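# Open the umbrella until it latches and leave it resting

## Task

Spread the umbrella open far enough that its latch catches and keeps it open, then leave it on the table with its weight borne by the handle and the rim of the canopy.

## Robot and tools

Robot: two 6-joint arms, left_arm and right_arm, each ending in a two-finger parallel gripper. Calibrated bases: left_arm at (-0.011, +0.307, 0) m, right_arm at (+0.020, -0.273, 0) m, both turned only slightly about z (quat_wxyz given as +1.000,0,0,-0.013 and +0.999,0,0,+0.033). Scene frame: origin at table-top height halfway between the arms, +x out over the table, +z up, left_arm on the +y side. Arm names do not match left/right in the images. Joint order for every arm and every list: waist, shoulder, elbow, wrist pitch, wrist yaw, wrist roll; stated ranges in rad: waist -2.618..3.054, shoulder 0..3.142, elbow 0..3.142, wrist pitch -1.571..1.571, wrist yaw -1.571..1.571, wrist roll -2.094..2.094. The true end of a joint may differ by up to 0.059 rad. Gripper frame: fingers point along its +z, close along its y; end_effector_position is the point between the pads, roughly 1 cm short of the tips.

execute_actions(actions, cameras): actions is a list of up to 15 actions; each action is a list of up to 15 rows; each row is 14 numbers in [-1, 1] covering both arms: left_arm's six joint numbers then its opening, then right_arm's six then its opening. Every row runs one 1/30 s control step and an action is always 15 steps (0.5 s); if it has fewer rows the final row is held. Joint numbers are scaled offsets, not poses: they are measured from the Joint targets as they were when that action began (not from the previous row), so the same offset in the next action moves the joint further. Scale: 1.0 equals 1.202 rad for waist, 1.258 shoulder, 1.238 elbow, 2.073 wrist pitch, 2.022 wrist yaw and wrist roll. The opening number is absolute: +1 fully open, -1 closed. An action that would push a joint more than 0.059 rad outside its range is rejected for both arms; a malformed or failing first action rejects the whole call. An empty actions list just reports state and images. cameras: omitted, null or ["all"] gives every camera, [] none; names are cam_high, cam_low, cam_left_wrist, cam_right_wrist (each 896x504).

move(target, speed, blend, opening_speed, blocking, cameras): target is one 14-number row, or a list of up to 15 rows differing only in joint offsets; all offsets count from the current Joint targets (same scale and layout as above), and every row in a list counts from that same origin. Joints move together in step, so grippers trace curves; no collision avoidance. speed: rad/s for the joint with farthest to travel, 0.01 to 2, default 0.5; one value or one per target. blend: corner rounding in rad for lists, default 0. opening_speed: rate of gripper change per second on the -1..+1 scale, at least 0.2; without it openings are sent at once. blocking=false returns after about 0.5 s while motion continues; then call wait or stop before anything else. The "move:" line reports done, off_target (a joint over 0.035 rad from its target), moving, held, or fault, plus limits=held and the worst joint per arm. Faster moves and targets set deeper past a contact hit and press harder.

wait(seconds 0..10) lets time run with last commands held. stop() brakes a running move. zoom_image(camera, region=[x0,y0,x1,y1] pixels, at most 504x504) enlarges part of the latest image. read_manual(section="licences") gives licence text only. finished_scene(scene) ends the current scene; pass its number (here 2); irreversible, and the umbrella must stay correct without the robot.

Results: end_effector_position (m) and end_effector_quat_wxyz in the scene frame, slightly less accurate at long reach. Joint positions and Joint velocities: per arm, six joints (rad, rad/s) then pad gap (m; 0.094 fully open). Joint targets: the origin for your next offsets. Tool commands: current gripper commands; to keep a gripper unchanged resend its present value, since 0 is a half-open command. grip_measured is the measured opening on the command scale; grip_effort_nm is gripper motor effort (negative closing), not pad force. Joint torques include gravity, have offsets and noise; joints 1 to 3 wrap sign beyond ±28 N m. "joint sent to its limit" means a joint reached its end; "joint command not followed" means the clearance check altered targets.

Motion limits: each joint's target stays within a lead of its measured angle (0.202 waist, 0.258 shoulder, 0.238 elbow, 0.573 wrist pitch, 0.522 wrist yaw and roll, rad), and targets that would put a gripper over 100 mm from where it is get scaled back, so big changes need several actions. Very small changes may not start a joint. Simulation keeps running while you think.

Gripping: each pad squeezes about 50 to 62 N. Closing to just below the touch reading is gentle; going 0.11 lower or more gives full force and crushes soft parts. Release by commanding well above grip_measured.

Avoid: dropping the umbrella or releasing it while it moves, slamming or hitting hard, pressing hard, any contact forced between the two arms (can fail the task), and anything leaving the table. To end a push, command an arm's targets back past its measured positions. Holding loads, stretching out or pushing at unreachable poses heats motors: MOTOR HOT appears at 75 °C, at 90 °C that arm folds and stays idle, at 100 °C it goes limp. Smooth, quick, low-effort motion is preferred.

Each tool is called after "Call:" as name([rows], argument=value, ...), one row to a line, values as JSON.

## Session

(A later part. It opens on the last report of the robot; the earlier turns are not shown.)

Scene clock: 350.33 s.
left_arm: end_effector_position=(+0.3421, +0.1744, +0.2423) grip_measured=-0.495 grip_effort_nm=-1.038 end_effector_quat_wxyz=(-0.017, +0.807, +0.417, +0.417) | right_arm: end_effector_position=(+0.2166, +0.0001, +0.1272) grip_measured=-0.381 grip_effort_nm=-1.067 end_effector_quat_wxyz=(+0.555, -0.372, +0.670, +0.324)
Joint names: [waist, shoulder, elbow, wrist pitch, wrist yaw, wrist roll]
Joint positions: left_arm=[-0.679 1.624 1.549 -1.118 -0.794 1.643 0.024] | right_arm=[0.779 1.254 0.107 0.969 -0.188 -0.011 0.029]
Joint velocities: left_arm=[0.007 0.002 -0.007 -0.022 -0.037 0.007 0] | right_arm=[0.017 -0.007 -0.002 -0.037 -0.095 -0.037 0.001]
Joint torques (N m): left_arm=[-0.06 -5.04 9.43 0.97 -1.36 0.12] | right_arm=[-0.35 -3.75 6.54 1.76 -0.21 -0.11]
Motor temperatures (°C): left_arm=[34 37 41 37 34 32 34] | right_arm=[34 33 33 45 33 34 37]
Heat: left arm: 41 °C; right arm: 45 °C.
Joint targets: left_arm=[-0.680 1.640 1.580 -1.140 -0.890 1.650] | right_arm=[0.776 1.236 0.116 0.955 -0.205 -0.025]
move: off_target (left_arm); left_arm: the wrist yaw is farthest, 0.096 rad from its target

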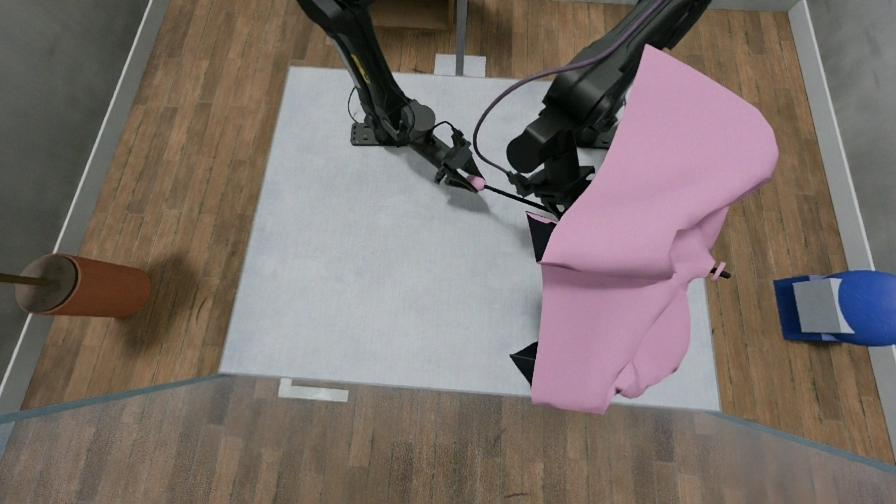

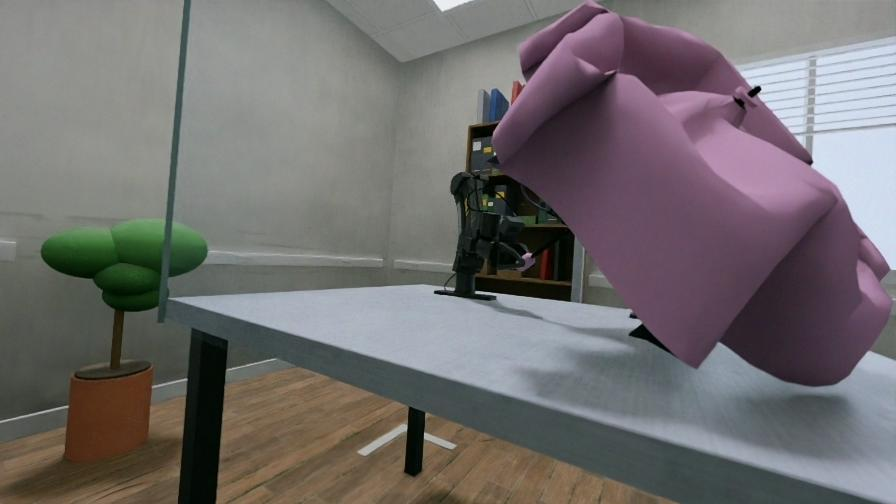

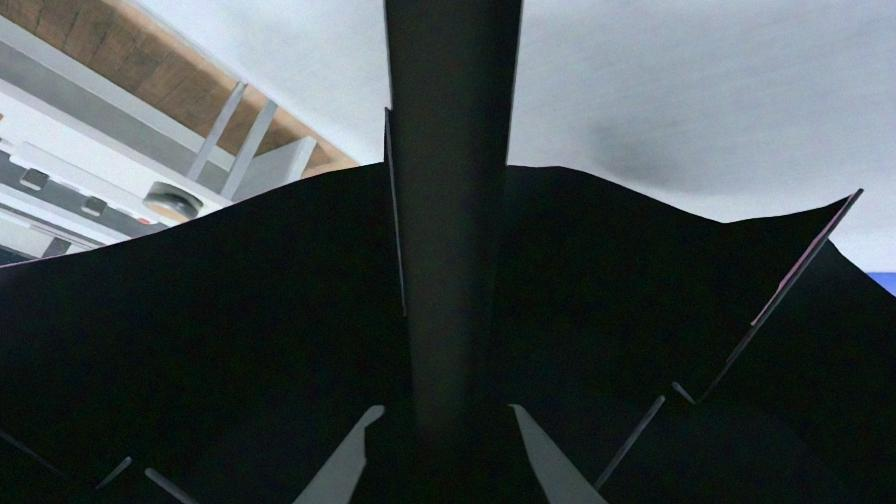

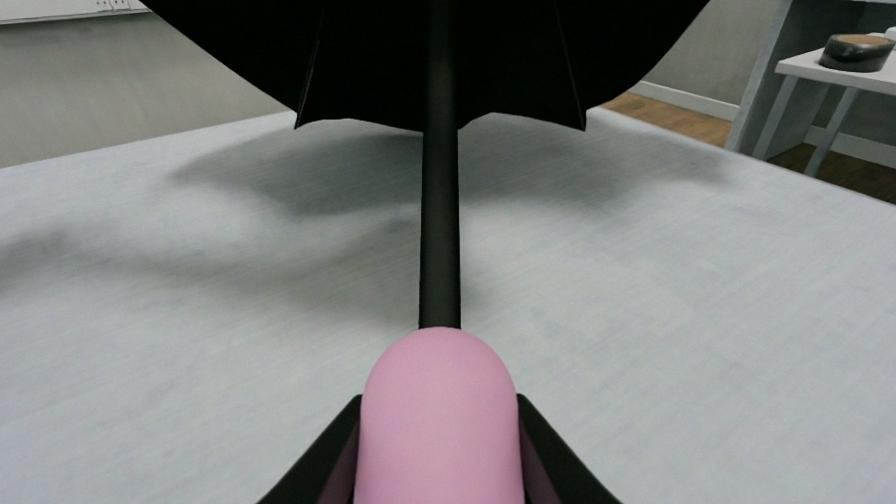

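Call:
zoom_image(camera="cam_left_wrist", region=[330, 0, 580, 250])

Call:
zoom_image(camera="cam_left_wrist", region=[300, 250, 600, 504])

Call:
zoom_image(camera="cam_high", region=[420, 0, 800, 300])

Scaled by 2.016 from the camera's 896x504 image, which has a finer 1280x720 frame.

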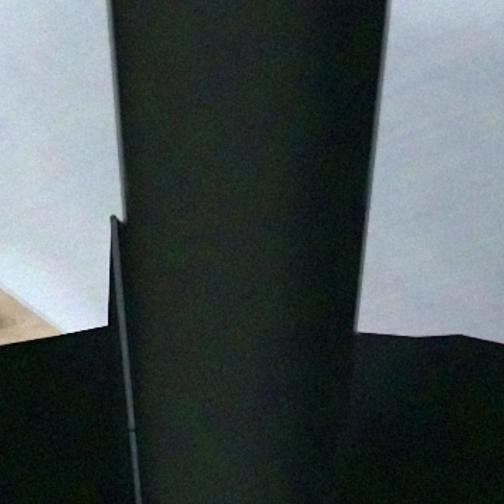

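Scaled by 1.680 from the camera's 896x504 image, which has a finer 1280x720 frame.

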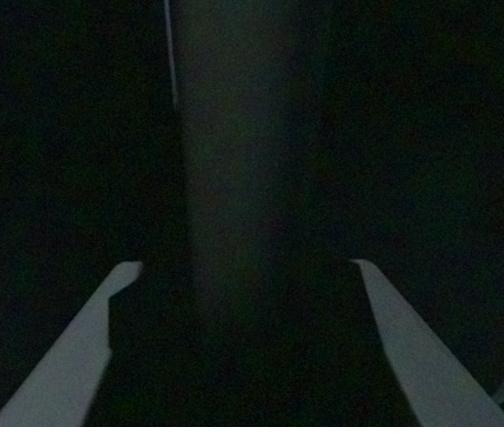

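Scaled by 1.326 from the camera's 896x504 image, which has a finer 1280x720 frame.

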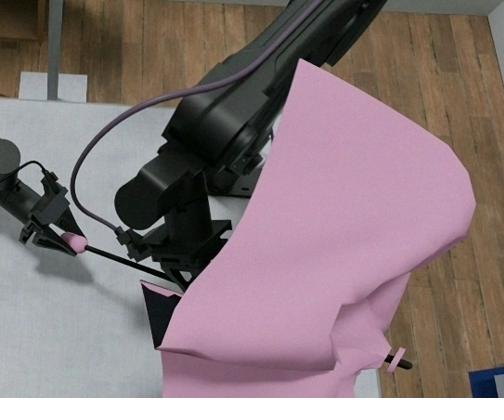

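Call:
move(target=[0.1248, -0.0429, 0.0339, 0.0241, 0.0396, 0.0806, -0.7, 0, 0, 0, 0, 0, 0, -0.6], speed=0.2)

Scene clock: 373.70 s.
left_arm: end_effector_position=(+0.3570, +0.1946, +0.2522) grip_measured=-0.496 grip_effort_nm=-1.038 end_effector_quat_wxyz=(-0.006, +0.819, +0.417, +0.394) | right_arm: end_effector_position=(+0.2190, +0.0030, +0.1354) grip_measured=-0.381 grip_effort_nm=-1.067 end_effector_quat_wxyz=(+0.561, -0.366, +0.664, +0.331)
Joint names: [waist, shoulder, elbow, wrist pitch, wrist yaw, wrist roll]
Joint positions: left_arm=[-0.574 1.608 1.591 -1.097 -0.696 1.768 0.024] | right_arm=[0.779 1.254 0.121 0.979 -0.189 0 0.029]
Joint velocities: left_arm=[-0.007 0.002 -0.007 0.022 0.037 -0.095 0] | right_arm=[-0.007 0.017 0.002 -0.037 0.007 -0.022 0]
Joint torques (N m): left_arm=[3.84 -7.82 9.5 1.39 -1.48 0.54] | right_arm=[-0.32 -3.79 5.45 1.66 -0.21 -0.23]
Motor temperatures (°C): left_arm=[34 36 40 36 35 31 34] | right_arm=[34 33 33 46 33 34 37]
Heat: left arm: 40 °C; right arm: 46 °C.
Joint targets: left_arm=[-0.530 1.586 1.622 -1.090 -0.810 1.813] | right_arm=[0.776 1.236 0.116 0.955 -0.205 -0.025]
move: off_target (left_arm); left_arm: the wrist yaw is farthest, 0.114 rad from its target

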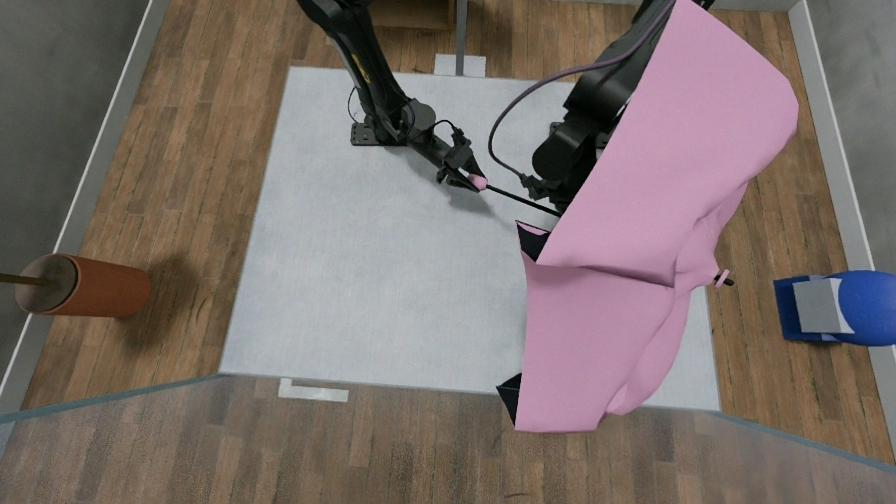

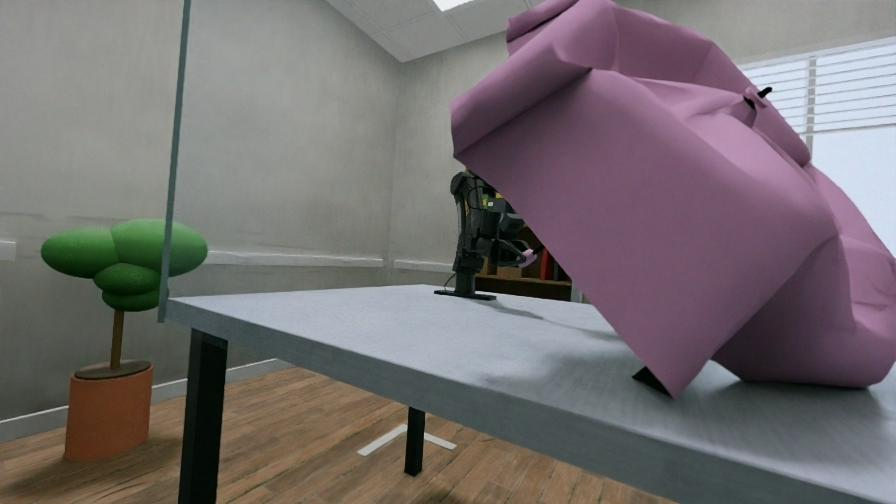

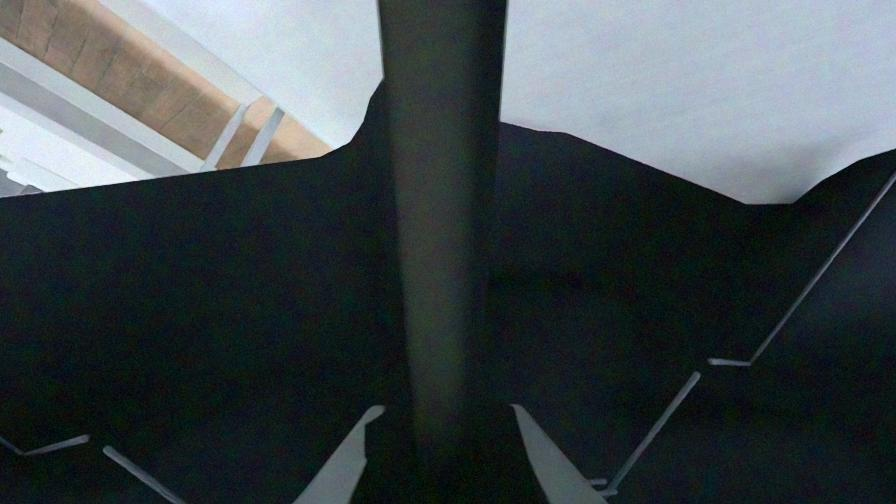

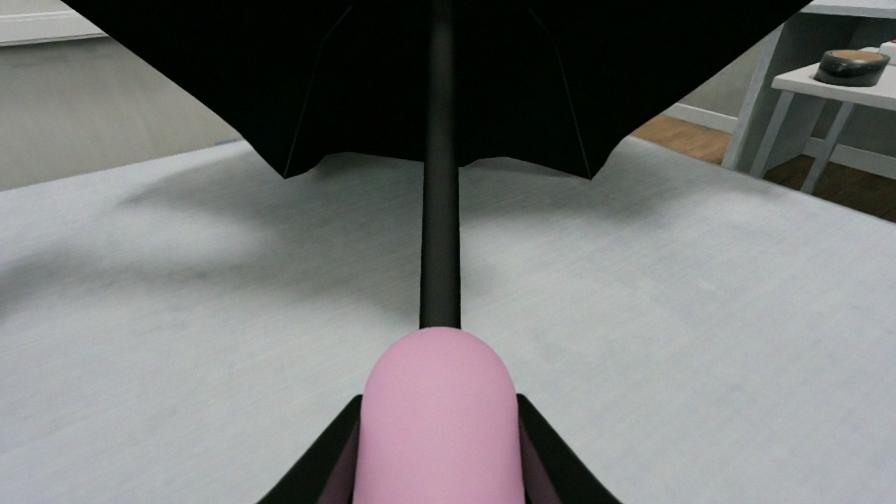

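Call:
execute_actions(actions=[])

Scene clock: 383.50 s.
left_arm: end_effector_position=(+0.3571, +0.1946, +0.2522) grip_measured=-0.496 grip_effort_nm=-1.038 end_effector_quat_wxyz=(-0.006, +0.819, +0.417, +0.394) | right_arm: end_effector_position=(+0.2190, +0.0030, +0.1353) grip_measured=-0.381 grip_effort_nm=-1.062 end_effector_quat_wxyz=(+0.562, -0.366, +0.664, +0.331)
Joint names: [waist, shoulder, elbow, wrist pitch, wrist yaw, wrist roll]
Joint positions: left_arm=[-0.574 1.608 1.591 -1.096 -0.696 1.769 0.024] | right_arm=[0.779 1.254 0.121 0.979 -0.188 0 0.029]
Joint velocities: left_arm=[-0.007 -0.002 -0.002 0.022 -0.007 0.051 0.001] | right_arm=[0.007 0.012 0.007 -0.037 -0.022 0.037 0.001]
Joint torques (N m): left_arm=[3.82 -7.82 9.5 1.4 -1.48 0.55] | right_arm=[-0.35 -3.82 5.42 1.67 -0.19 -0.21]
Motor temperatures (°C): left_arm=[34 36 41 36 35 32 34] | right_arm=[34 33 33 45 33 34 37]
Heat: left arm: 41 °C; right arm: 45 °C.
Joint targets: left_arm=[-0.530 1.586 1.622 -1.090 -0.810 1.813] | right_arm=[0.776 1.236 0.116 0.955 -0.205 -0.025]
Tool commands: left_gripper/opening=-0.7 right_gripper/opening=-0.6

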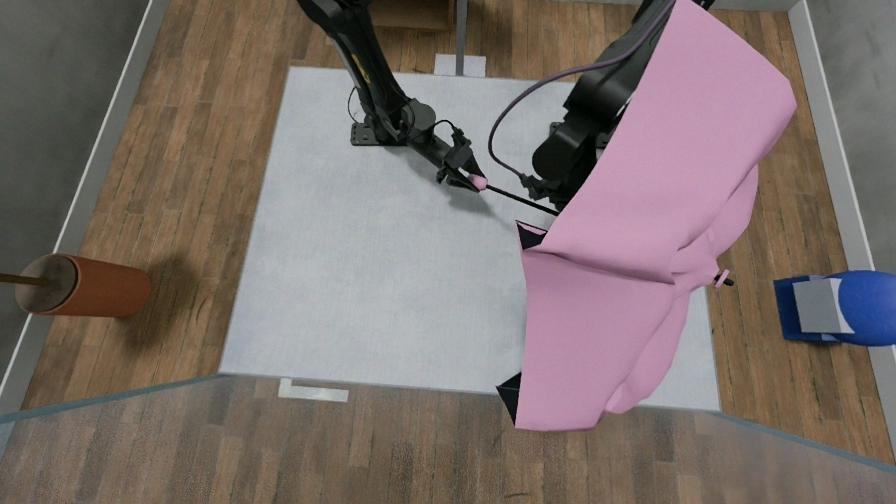

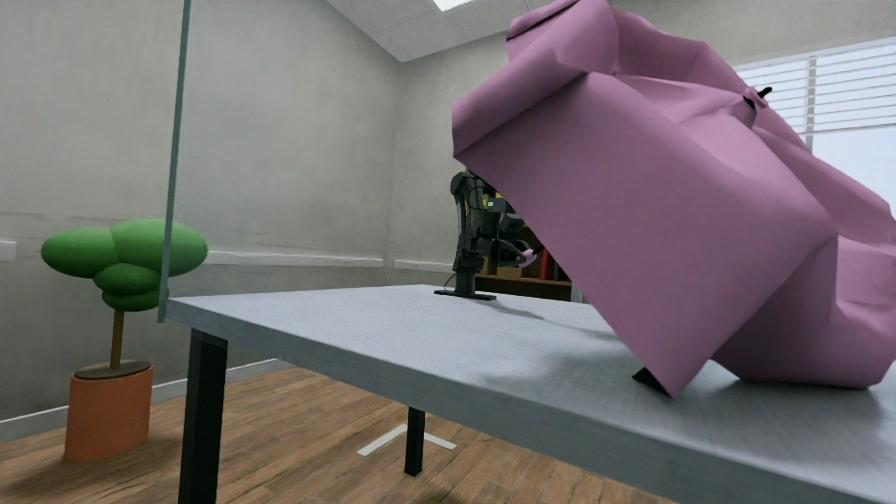

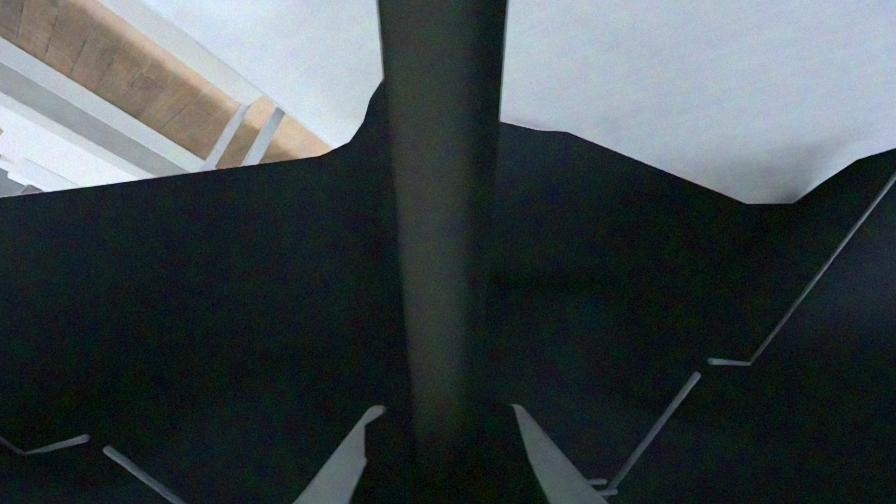

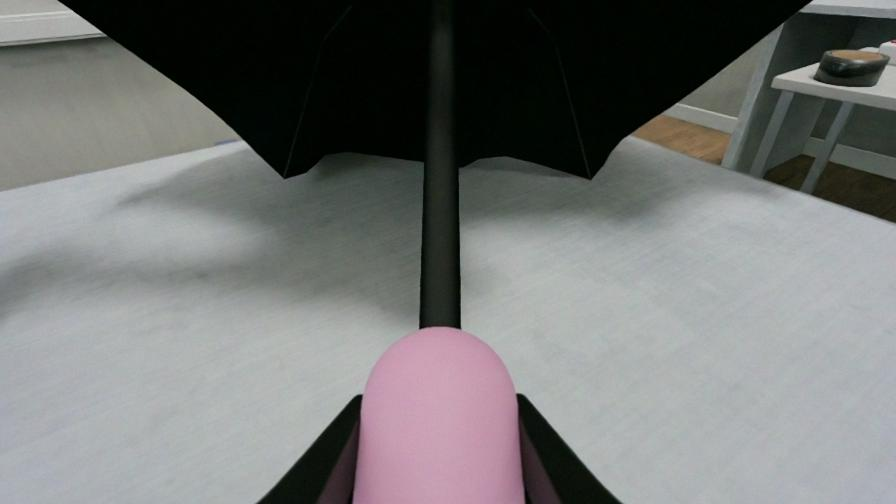

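Call:
move(target=[0.0965, -0.0008, 0.0557, 0.0072, 0.0272, 0.0653, -0.7, 0, 0, 0, 0, 0, 0, -0.6], speed=0.2)

Scene clock: 389.43 s.
left_arm: end_effector_position=(+0.3700, +0.2097, +0.2713) grip_measured=-0.497 grip_effort_nm=-1.043 end_effector_quat_wxyz=(+0.019, +0.827, +0.414, +0.381) | right_arm: end_effector_position=(+0.2249, +0.0068, +0.1562) grip_measured=-0.382 grip_effort_nm=-1.057 end_effector_quat_wxyz=(+0.589, -0.359, +0.643, +0.333)
Joint names: [waist, shoulder, elbow, wrist pitch, wrist yaw, wrist roll]
Joint positions: left_arm=[-0.484 1.599 1.662 -1.094 -0.597 1.874 0.024] | right_arm=[0.779 1.249 0.145 1.018 -0.178 -0.011 0.029]
Joint velocities: left_arm=[-0.002 0.002 0.012 -0.007 -0.051 0.022 -0.001] | right_arm=[0.007 0.002 -0.007 -0.022 -0.066 -0.007 -0.001]
Joint torques (N m): left_arm=[6.06 -7.12 9.25 1.68 -1.85 0.83] | right_arm=[-0.32 -3.55 3.47 1.3 -0.33 -0.13]
Motor temperatures (°C): left_arm=[34 37 41 36 36 32 34] | right_arm=[34 33 33 44 33 34 37]
Heat: left arm: 41 °C; right arm: 44 °C.
Joint targets: left_arm=[-0.414 1.585 1.691 -1.075 -0.755 1.945] | right_arm=[0.776 1.236 0.116 0.955 -0.205 -0.025]
move: off_target (left_arm, right_arm); left_arm: the wrist yaw is farthest, 0.158 rad from its target; right_arm: the wrist pitch is farthest, 0.063 rad from its target

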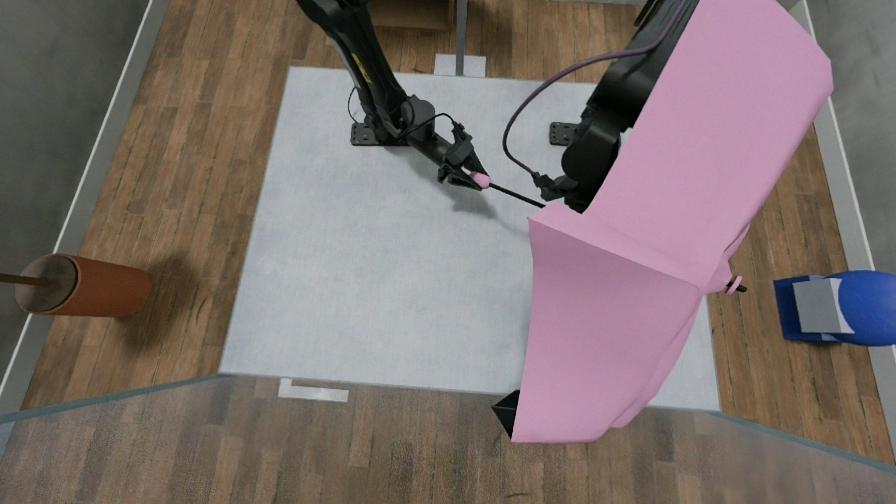

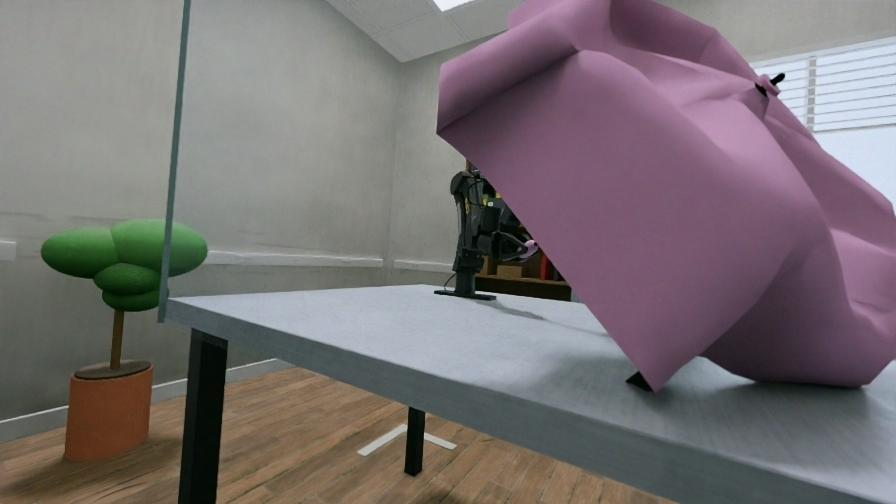

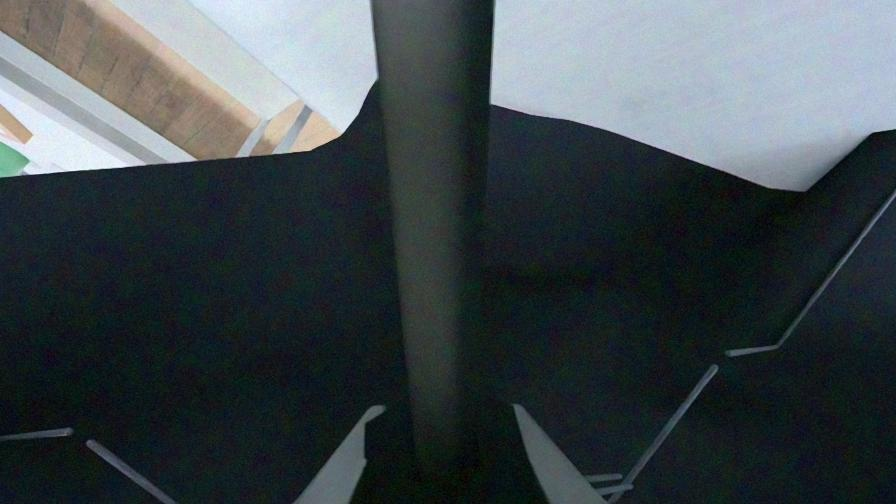

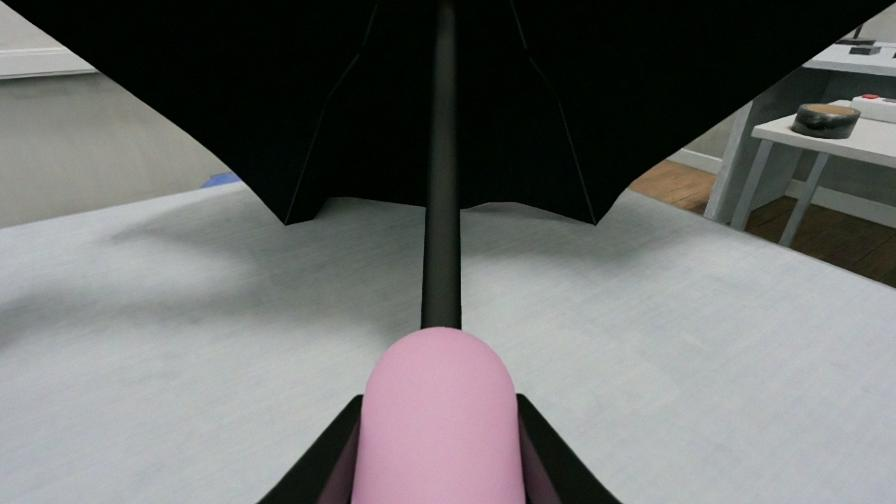

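Call:
zoom_image(camera="cam_right_wrist", region=[340, 0, 560, 340])

Call:
zoom_image(camera="cam_left_wrist", region=[196, 0, 700, 504])

Call:
zoom_image(camera="cam_low", region=[560, 280, 896, 470])

Scaled by 1.482 from the camera's 896x504 image, which has a finer 1280x720 frame.

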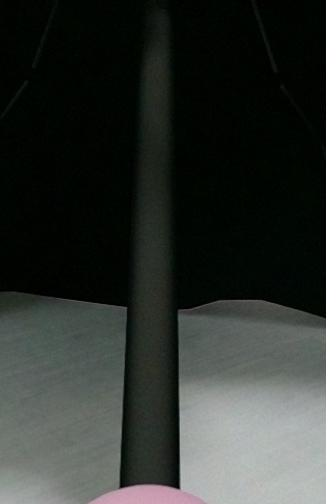

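Scaled by 1.000.

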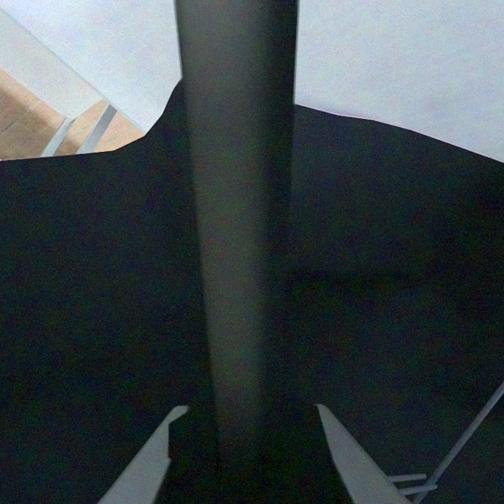

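Scaled by 1.500 from the camera's 896x504 image, which has a finer 1280x720 frame.

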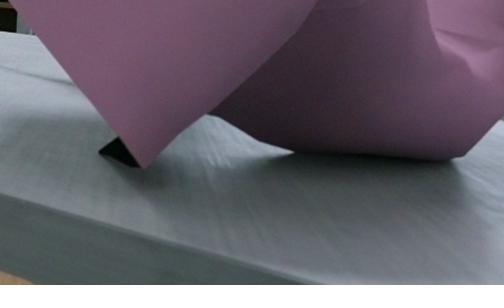

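Call:
zoom_image(camera="cam_high", region=[440, 0, 896, 256])

Call:
zoom_image(camera="cam_low", region=[420, 0, 896, 420])

Scaled by 1.105 from the camera's 896x504 image, which has a finer 1280x720 frame.

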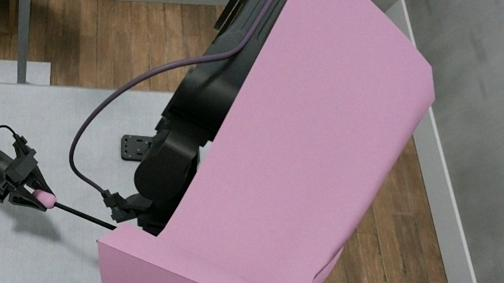

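Scaled by 1.059 from the camera's 896x504 image, which has a finer 1280x720 frame.

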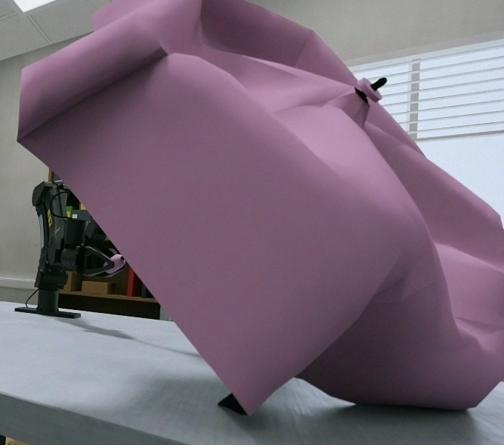

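Call:
zoom_image(camera="cam_left_wrist", region=[560, 60, 896, 504])

Call:
zoom_image(camera="cam_left_wrist", region=[0, 60, 400, 504])

Call:
zoom_image(camera="cam_right_wrist", region=[200, 0, 680, 260])

Scaled by 1.135 from the camera's 896x504 image, which has a finer 1280x720 frame.

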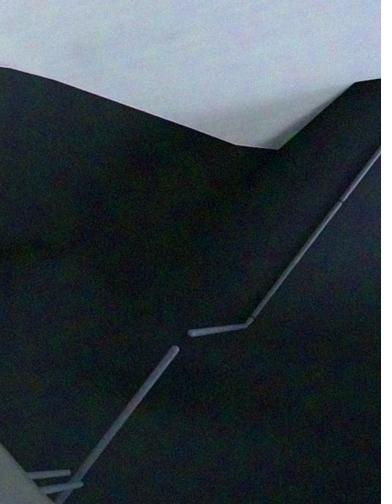

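Scaled by 1.135 from the camera's 896x504 image, which has a finer 1280x720 frame.

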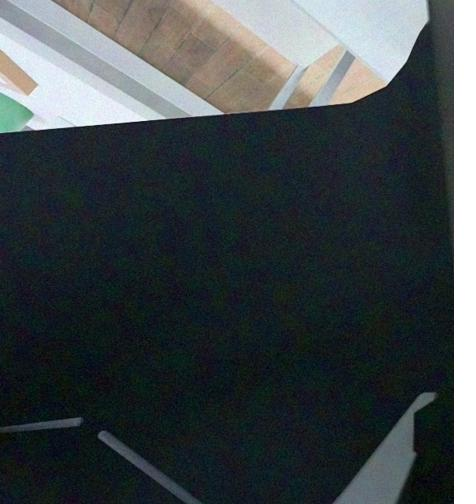

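Scaled by 1.050 from the camera's 896x504 image, which has a finer 1280x720 frame.

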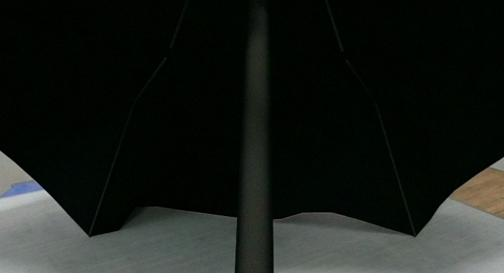

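Call:
move(target=[-0.074, 0.0819, 0.1834, -0.1211, -0.0673, -0.0638, -0.7, 0, -0.0278, -0.0267, 0, 0, 0, -0.6], speed=0.2)

Scene clock: 511.17 s.
left_arm: end_effector_position=(+0.3652, +0.2184, +0.3141) grip_measured=-0.498 grip_effort_nm=-1.038 end_effector_quat_wxyz=(-0.030, +0.805, +0.420, +0.418) | right_arm: end_effector_position=(+0.2188, +0.0024, +0.1593) grip_measured=-0.382 grip_effort_nm=-1.067 end_effector_quat_wxyz=(+0.594, -0.362, +0.635, +0.336)
Joint names: [waist, shoulder, elbow, wrist pitch, wrist yaw, wrist roll]
Joint positions: left_arm=[-0.526 1.67 1.884 -1.299 -0.748 1.822 0.024] | right_arm=[0.779 1.208 0.119 1.02 -0.187 -0.017 0.029]
Joint velocities: left_arm=[0.027 -0.002 -0.012 0.022 -0.037 -0.007 0] | right_arm=[-0.017 0.012 -0.012 -0.037 -0.007 0.007 -0.001]
Joint torques (N m): left_arm=[2.03 -5.04 9.25 1.08 -1.78 -0.02] | right_arm=[-0.32 -2.73 2.96 1.3 -0.21 -0.07]
Motor temperatures (°C): left_arm=[36 36 43 39 41 33 34] | right_arm=[34 33 33 41 33 34 38]
Heat: left arm: 43 °C; right arm: 41 °C.
Joint targets: left_arm=[-0.503 1.688 1.918 -1.326 -0.891 1.815] | right_arm=[0.776 1.201 0.083 0.955 -0.205 -0.025]
move: off_target (left_arm, right_arm); left_arm: the wrist yaw is farthest, 0.143 rad from its target; right_arm: the wrist pitch is farthest, 0.065 rad from its target

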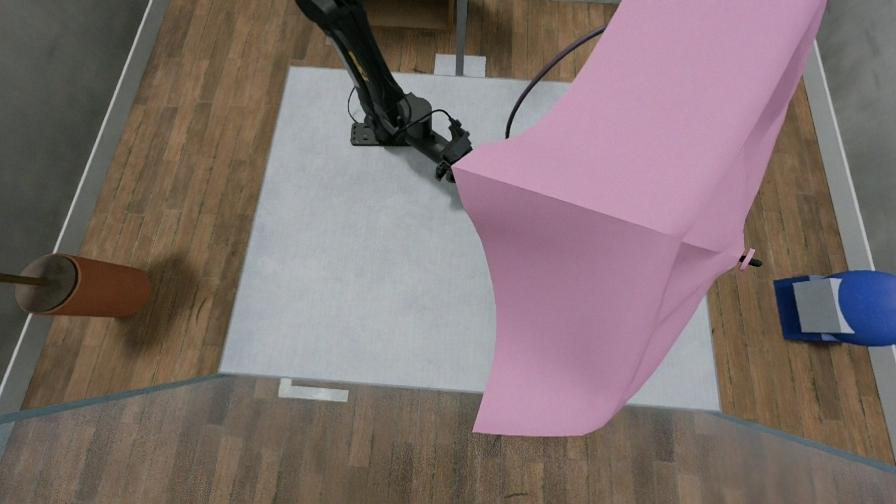

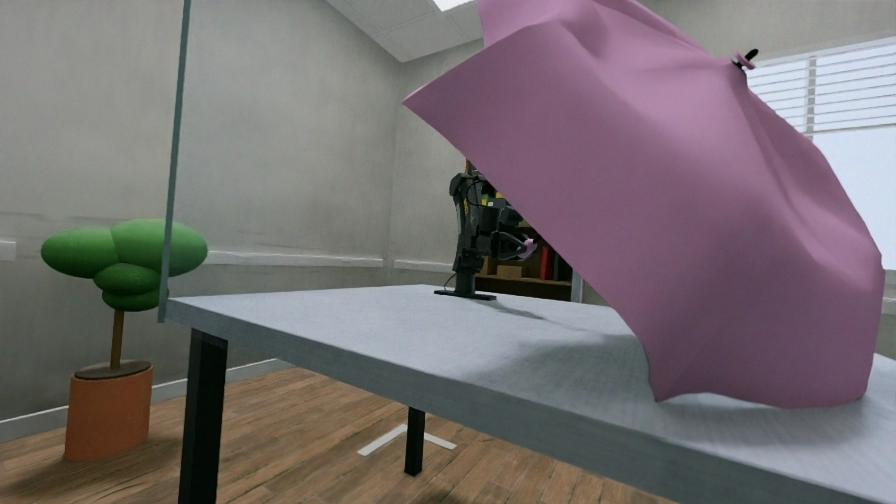

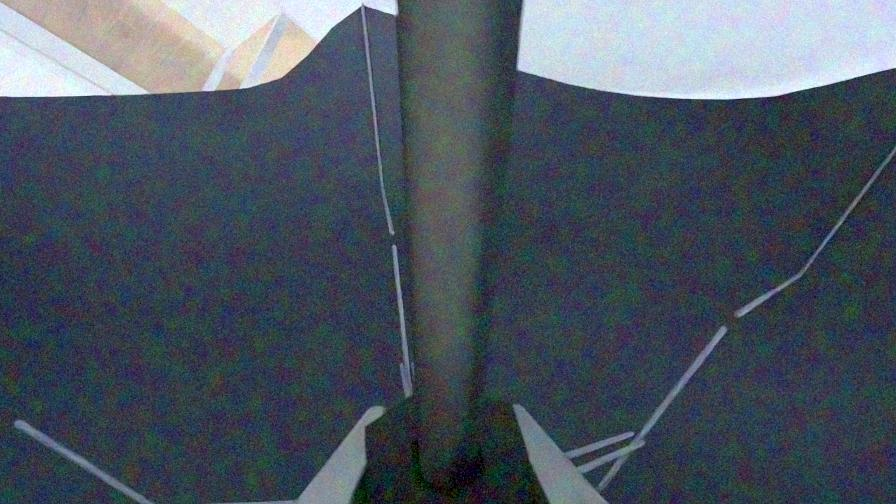

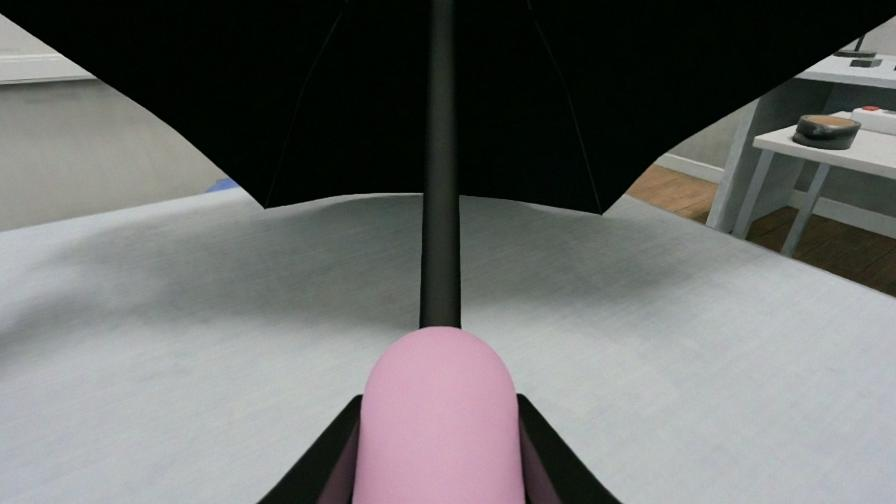

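Call:
move(target=[-0.03, -0.0016, -0.0501, 0.0232, -0.0628, 0.0099, -0.7, 0.0171, 0.2763, 0.0275, 0.0989, 0.0099, 0, -0.6], speed=0.22)

Scene clock: 623.37 s.
left_arm: end_effector_position=(+0.3642, +0.2229, +0.3202) grip_measured=-0.496 grip_effort_nm=-1.038 end_effector_quat_wxyz=(-0.070, +0.790, +0.406, +0.455) | right_arm: end_effector_position=(+0.2265, +0.0177, +0.1321) grip_measured=-0.382 grip_effort_nm=-1.072 end_effector_quat_wxyz=(+0.586, -0.365, +0.638, +0.341)
Joint names: [waist, shoulder, elbow, wrist pitch, wrist yaw, wrist roll]
Joint positions: left_arm=[-0.559 1.674 1.863 -1.297 -0.87 1.825 0.024] | right_arm=[0.791 1.52 0.132 1.305 -0.188 -0.009 0.029]
Joint velocities: left_arm=[0.012 0.007 0.012 -0.037 -0.081 -0.081 -0.001] | right_arm=[-0.012 -0.012 -0.007 0.007 -0.022 -0.022 -0.001]
Joint torques (N m): left_arm=[1.76 -5.49 5.96 1.5 -1.87 0.16] | right_arm=[0.55 -1.39 3.36 0.57 0.02 -0.13]
Motor temperatures (°C): left_arm=[34 36 41 37 43 32 35] | right_arm=[34 33 33 39 33 34 38]
Heat: left arm: 43 °C; right arm: 39 °C.
Joint targets: left_arm=[-0.539 1.686 1.856 -1.278 -1.018 1.835] | right_arm=[0.796 1.548 0.117 1.160 -0.185 -0.025]
move: off_target (left_arm, right_arm); left_arm: the wrist yaw is farthest, 0.148 rad from its target; right_arm: the wrist pitch is farthest, 0.145 rad from its target

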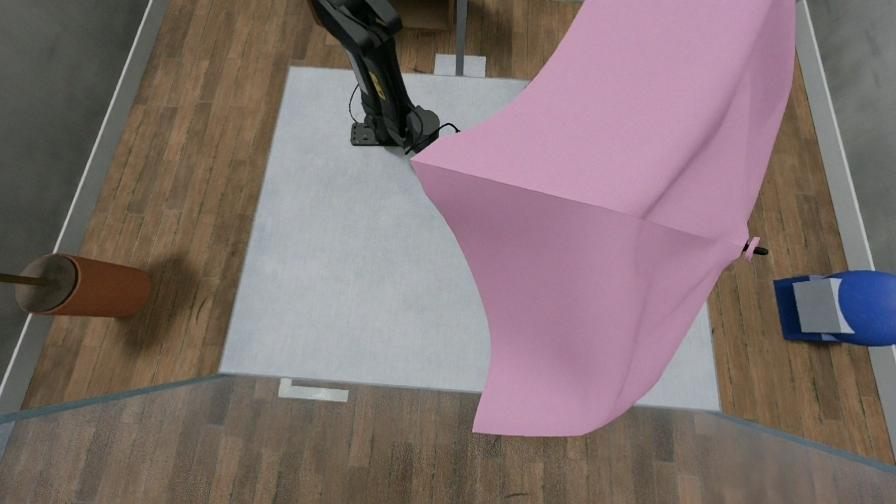

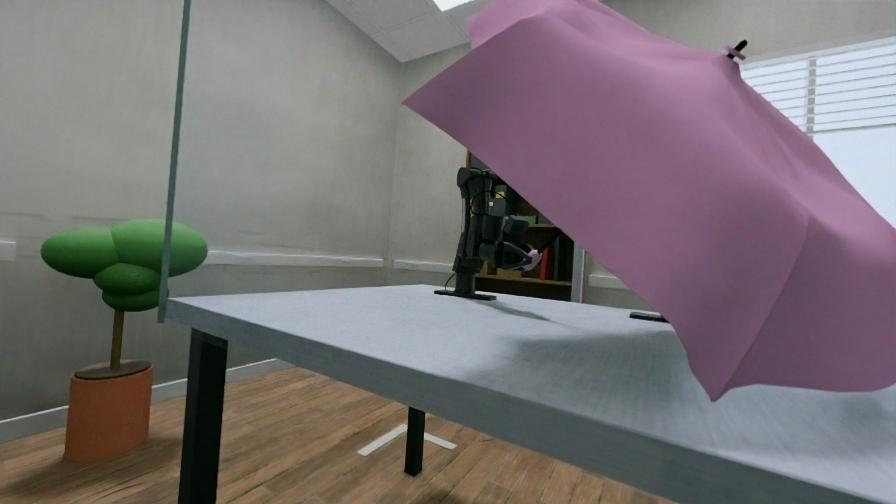

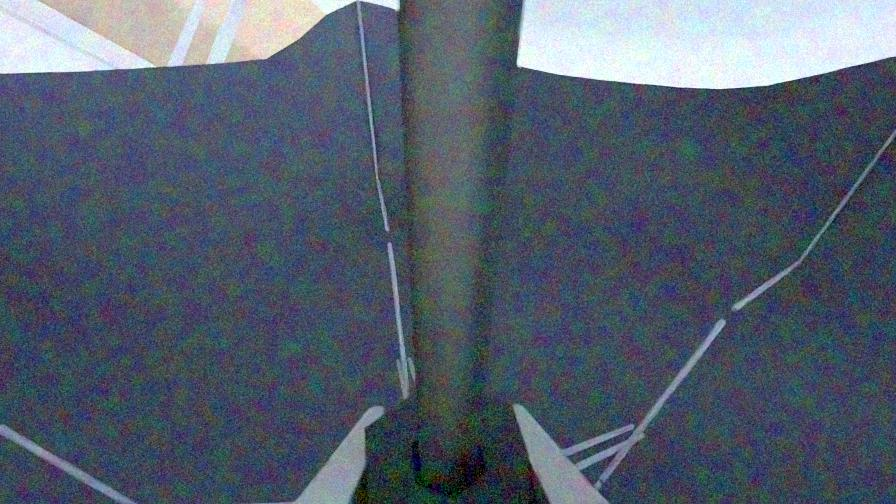

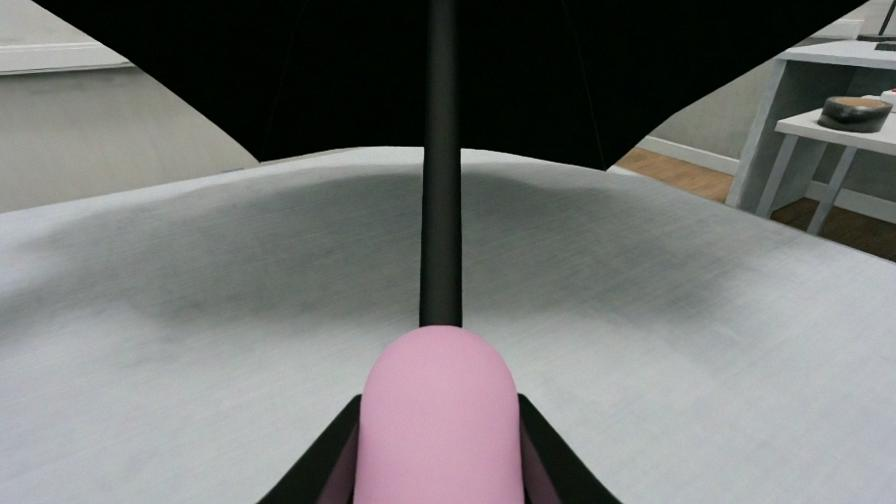

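Call:
move(target=[0.0882, 0.0032, 0.0905, -0.0014, -0.0084, 0.0643, -0.7, 0, 0, 0, 0, 0, 0, -0.6], speed=0.2)

Scene clock: 635.47 s.
left_arm: end_effector_position=(+0.3708, +0.2381, +0.3282) grip_measured=-0.492 grip_effort_nm=-1.043 end_effector_quat_wxyz=(-0.070, +0.797, +0.404, +0.443) | right_arm: end_effector_position=(+0.2274, +0.0230, +0.1398) grip_measured=-0.382 grip_effort_nm=-1.067 end_effector_quat_wxyz=(+0.592, -0.362, +0.631, +0.347)
Joint names: [waist, shoulder, elbow, wrist pitch, wrist yaw, wrist roll]
Joint positions: left_arm=[-0.497 1.679 1.914 -1.304 -0.82 1.904 0.024] | right_arm=[0.8 1.521 0.152 1.31 -0.185 -0.002 0.029]
Joint velocities: left_arm=[0.017 -0.002 -0.007 0.066 0.022 -0.051 -0.001] | right_arm=[0.002 0.007 0.002 -0.066 0.095 -0.007 0]
Joint torques (N m): left_arm=[5.6 -5.55 10.85 1.61 -2.52 0.74] | right_arm=[-0.43 -1.48 1.83 0.53 0 -0.22]
Motor temperatures (°C): left_arm=[34 36 41 38 44 32 35] | right_arm=[34 33 33 38 33 34 38]
Heat: left arm: 44 °C; right arm: 38 °C.
Joint targets: left_arm=[-0.433 1.690 1.968 -1.281 -1.035 1.965] | right_arm=[0.796 1.549 0.117 1.160 -0.185 -0.025]
move: off_target (left_arm, right_arm); left_arm: the wrist yaw is farthest, 0.215 rad from its target; right_arm: the wrist pitch is farthest, 0.150 rad from its target

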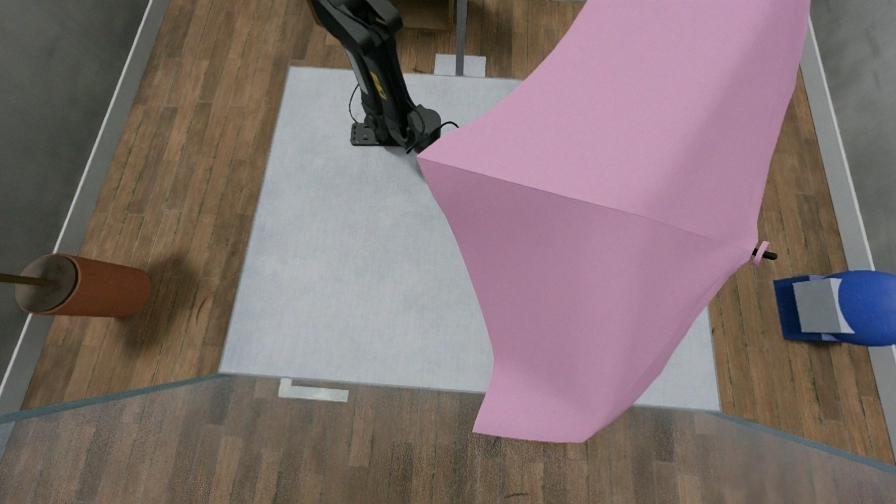

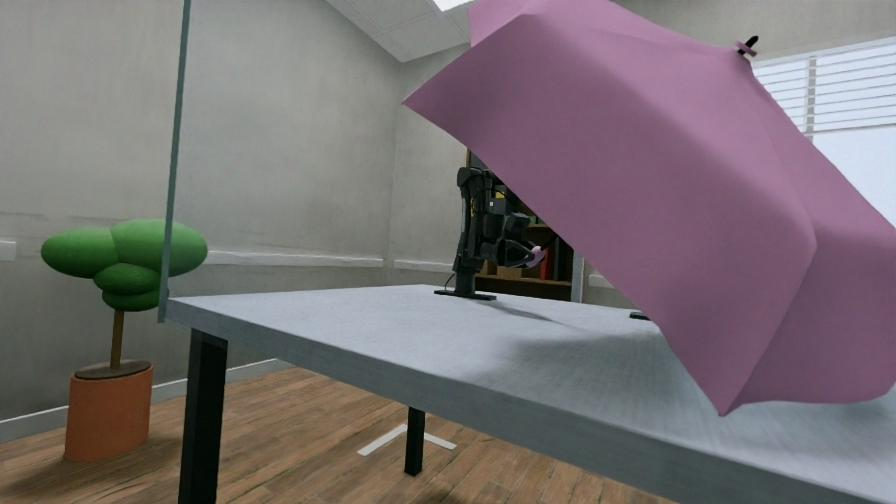

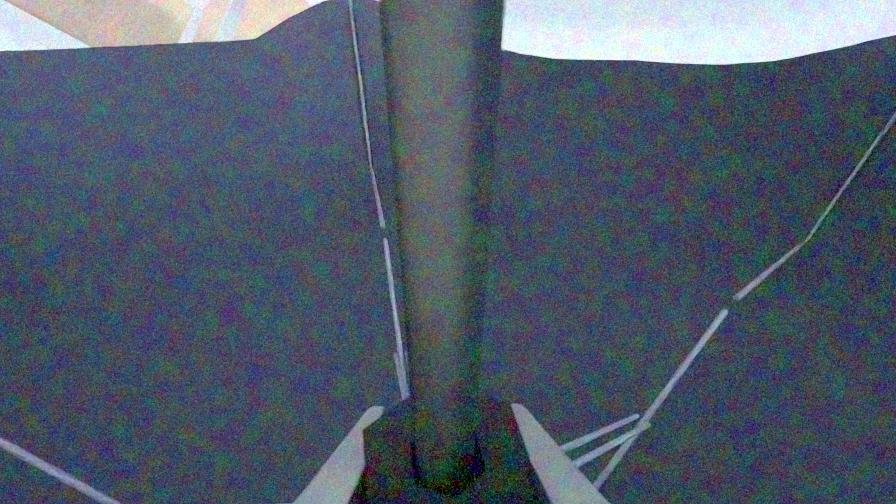

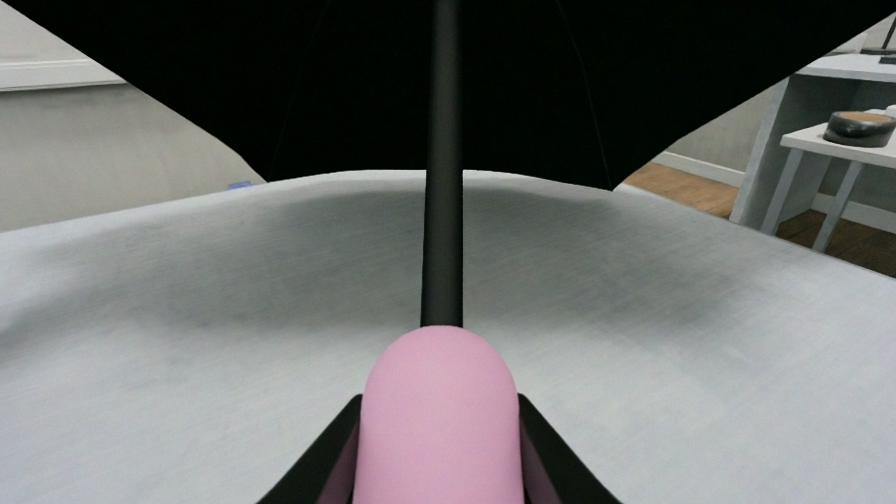

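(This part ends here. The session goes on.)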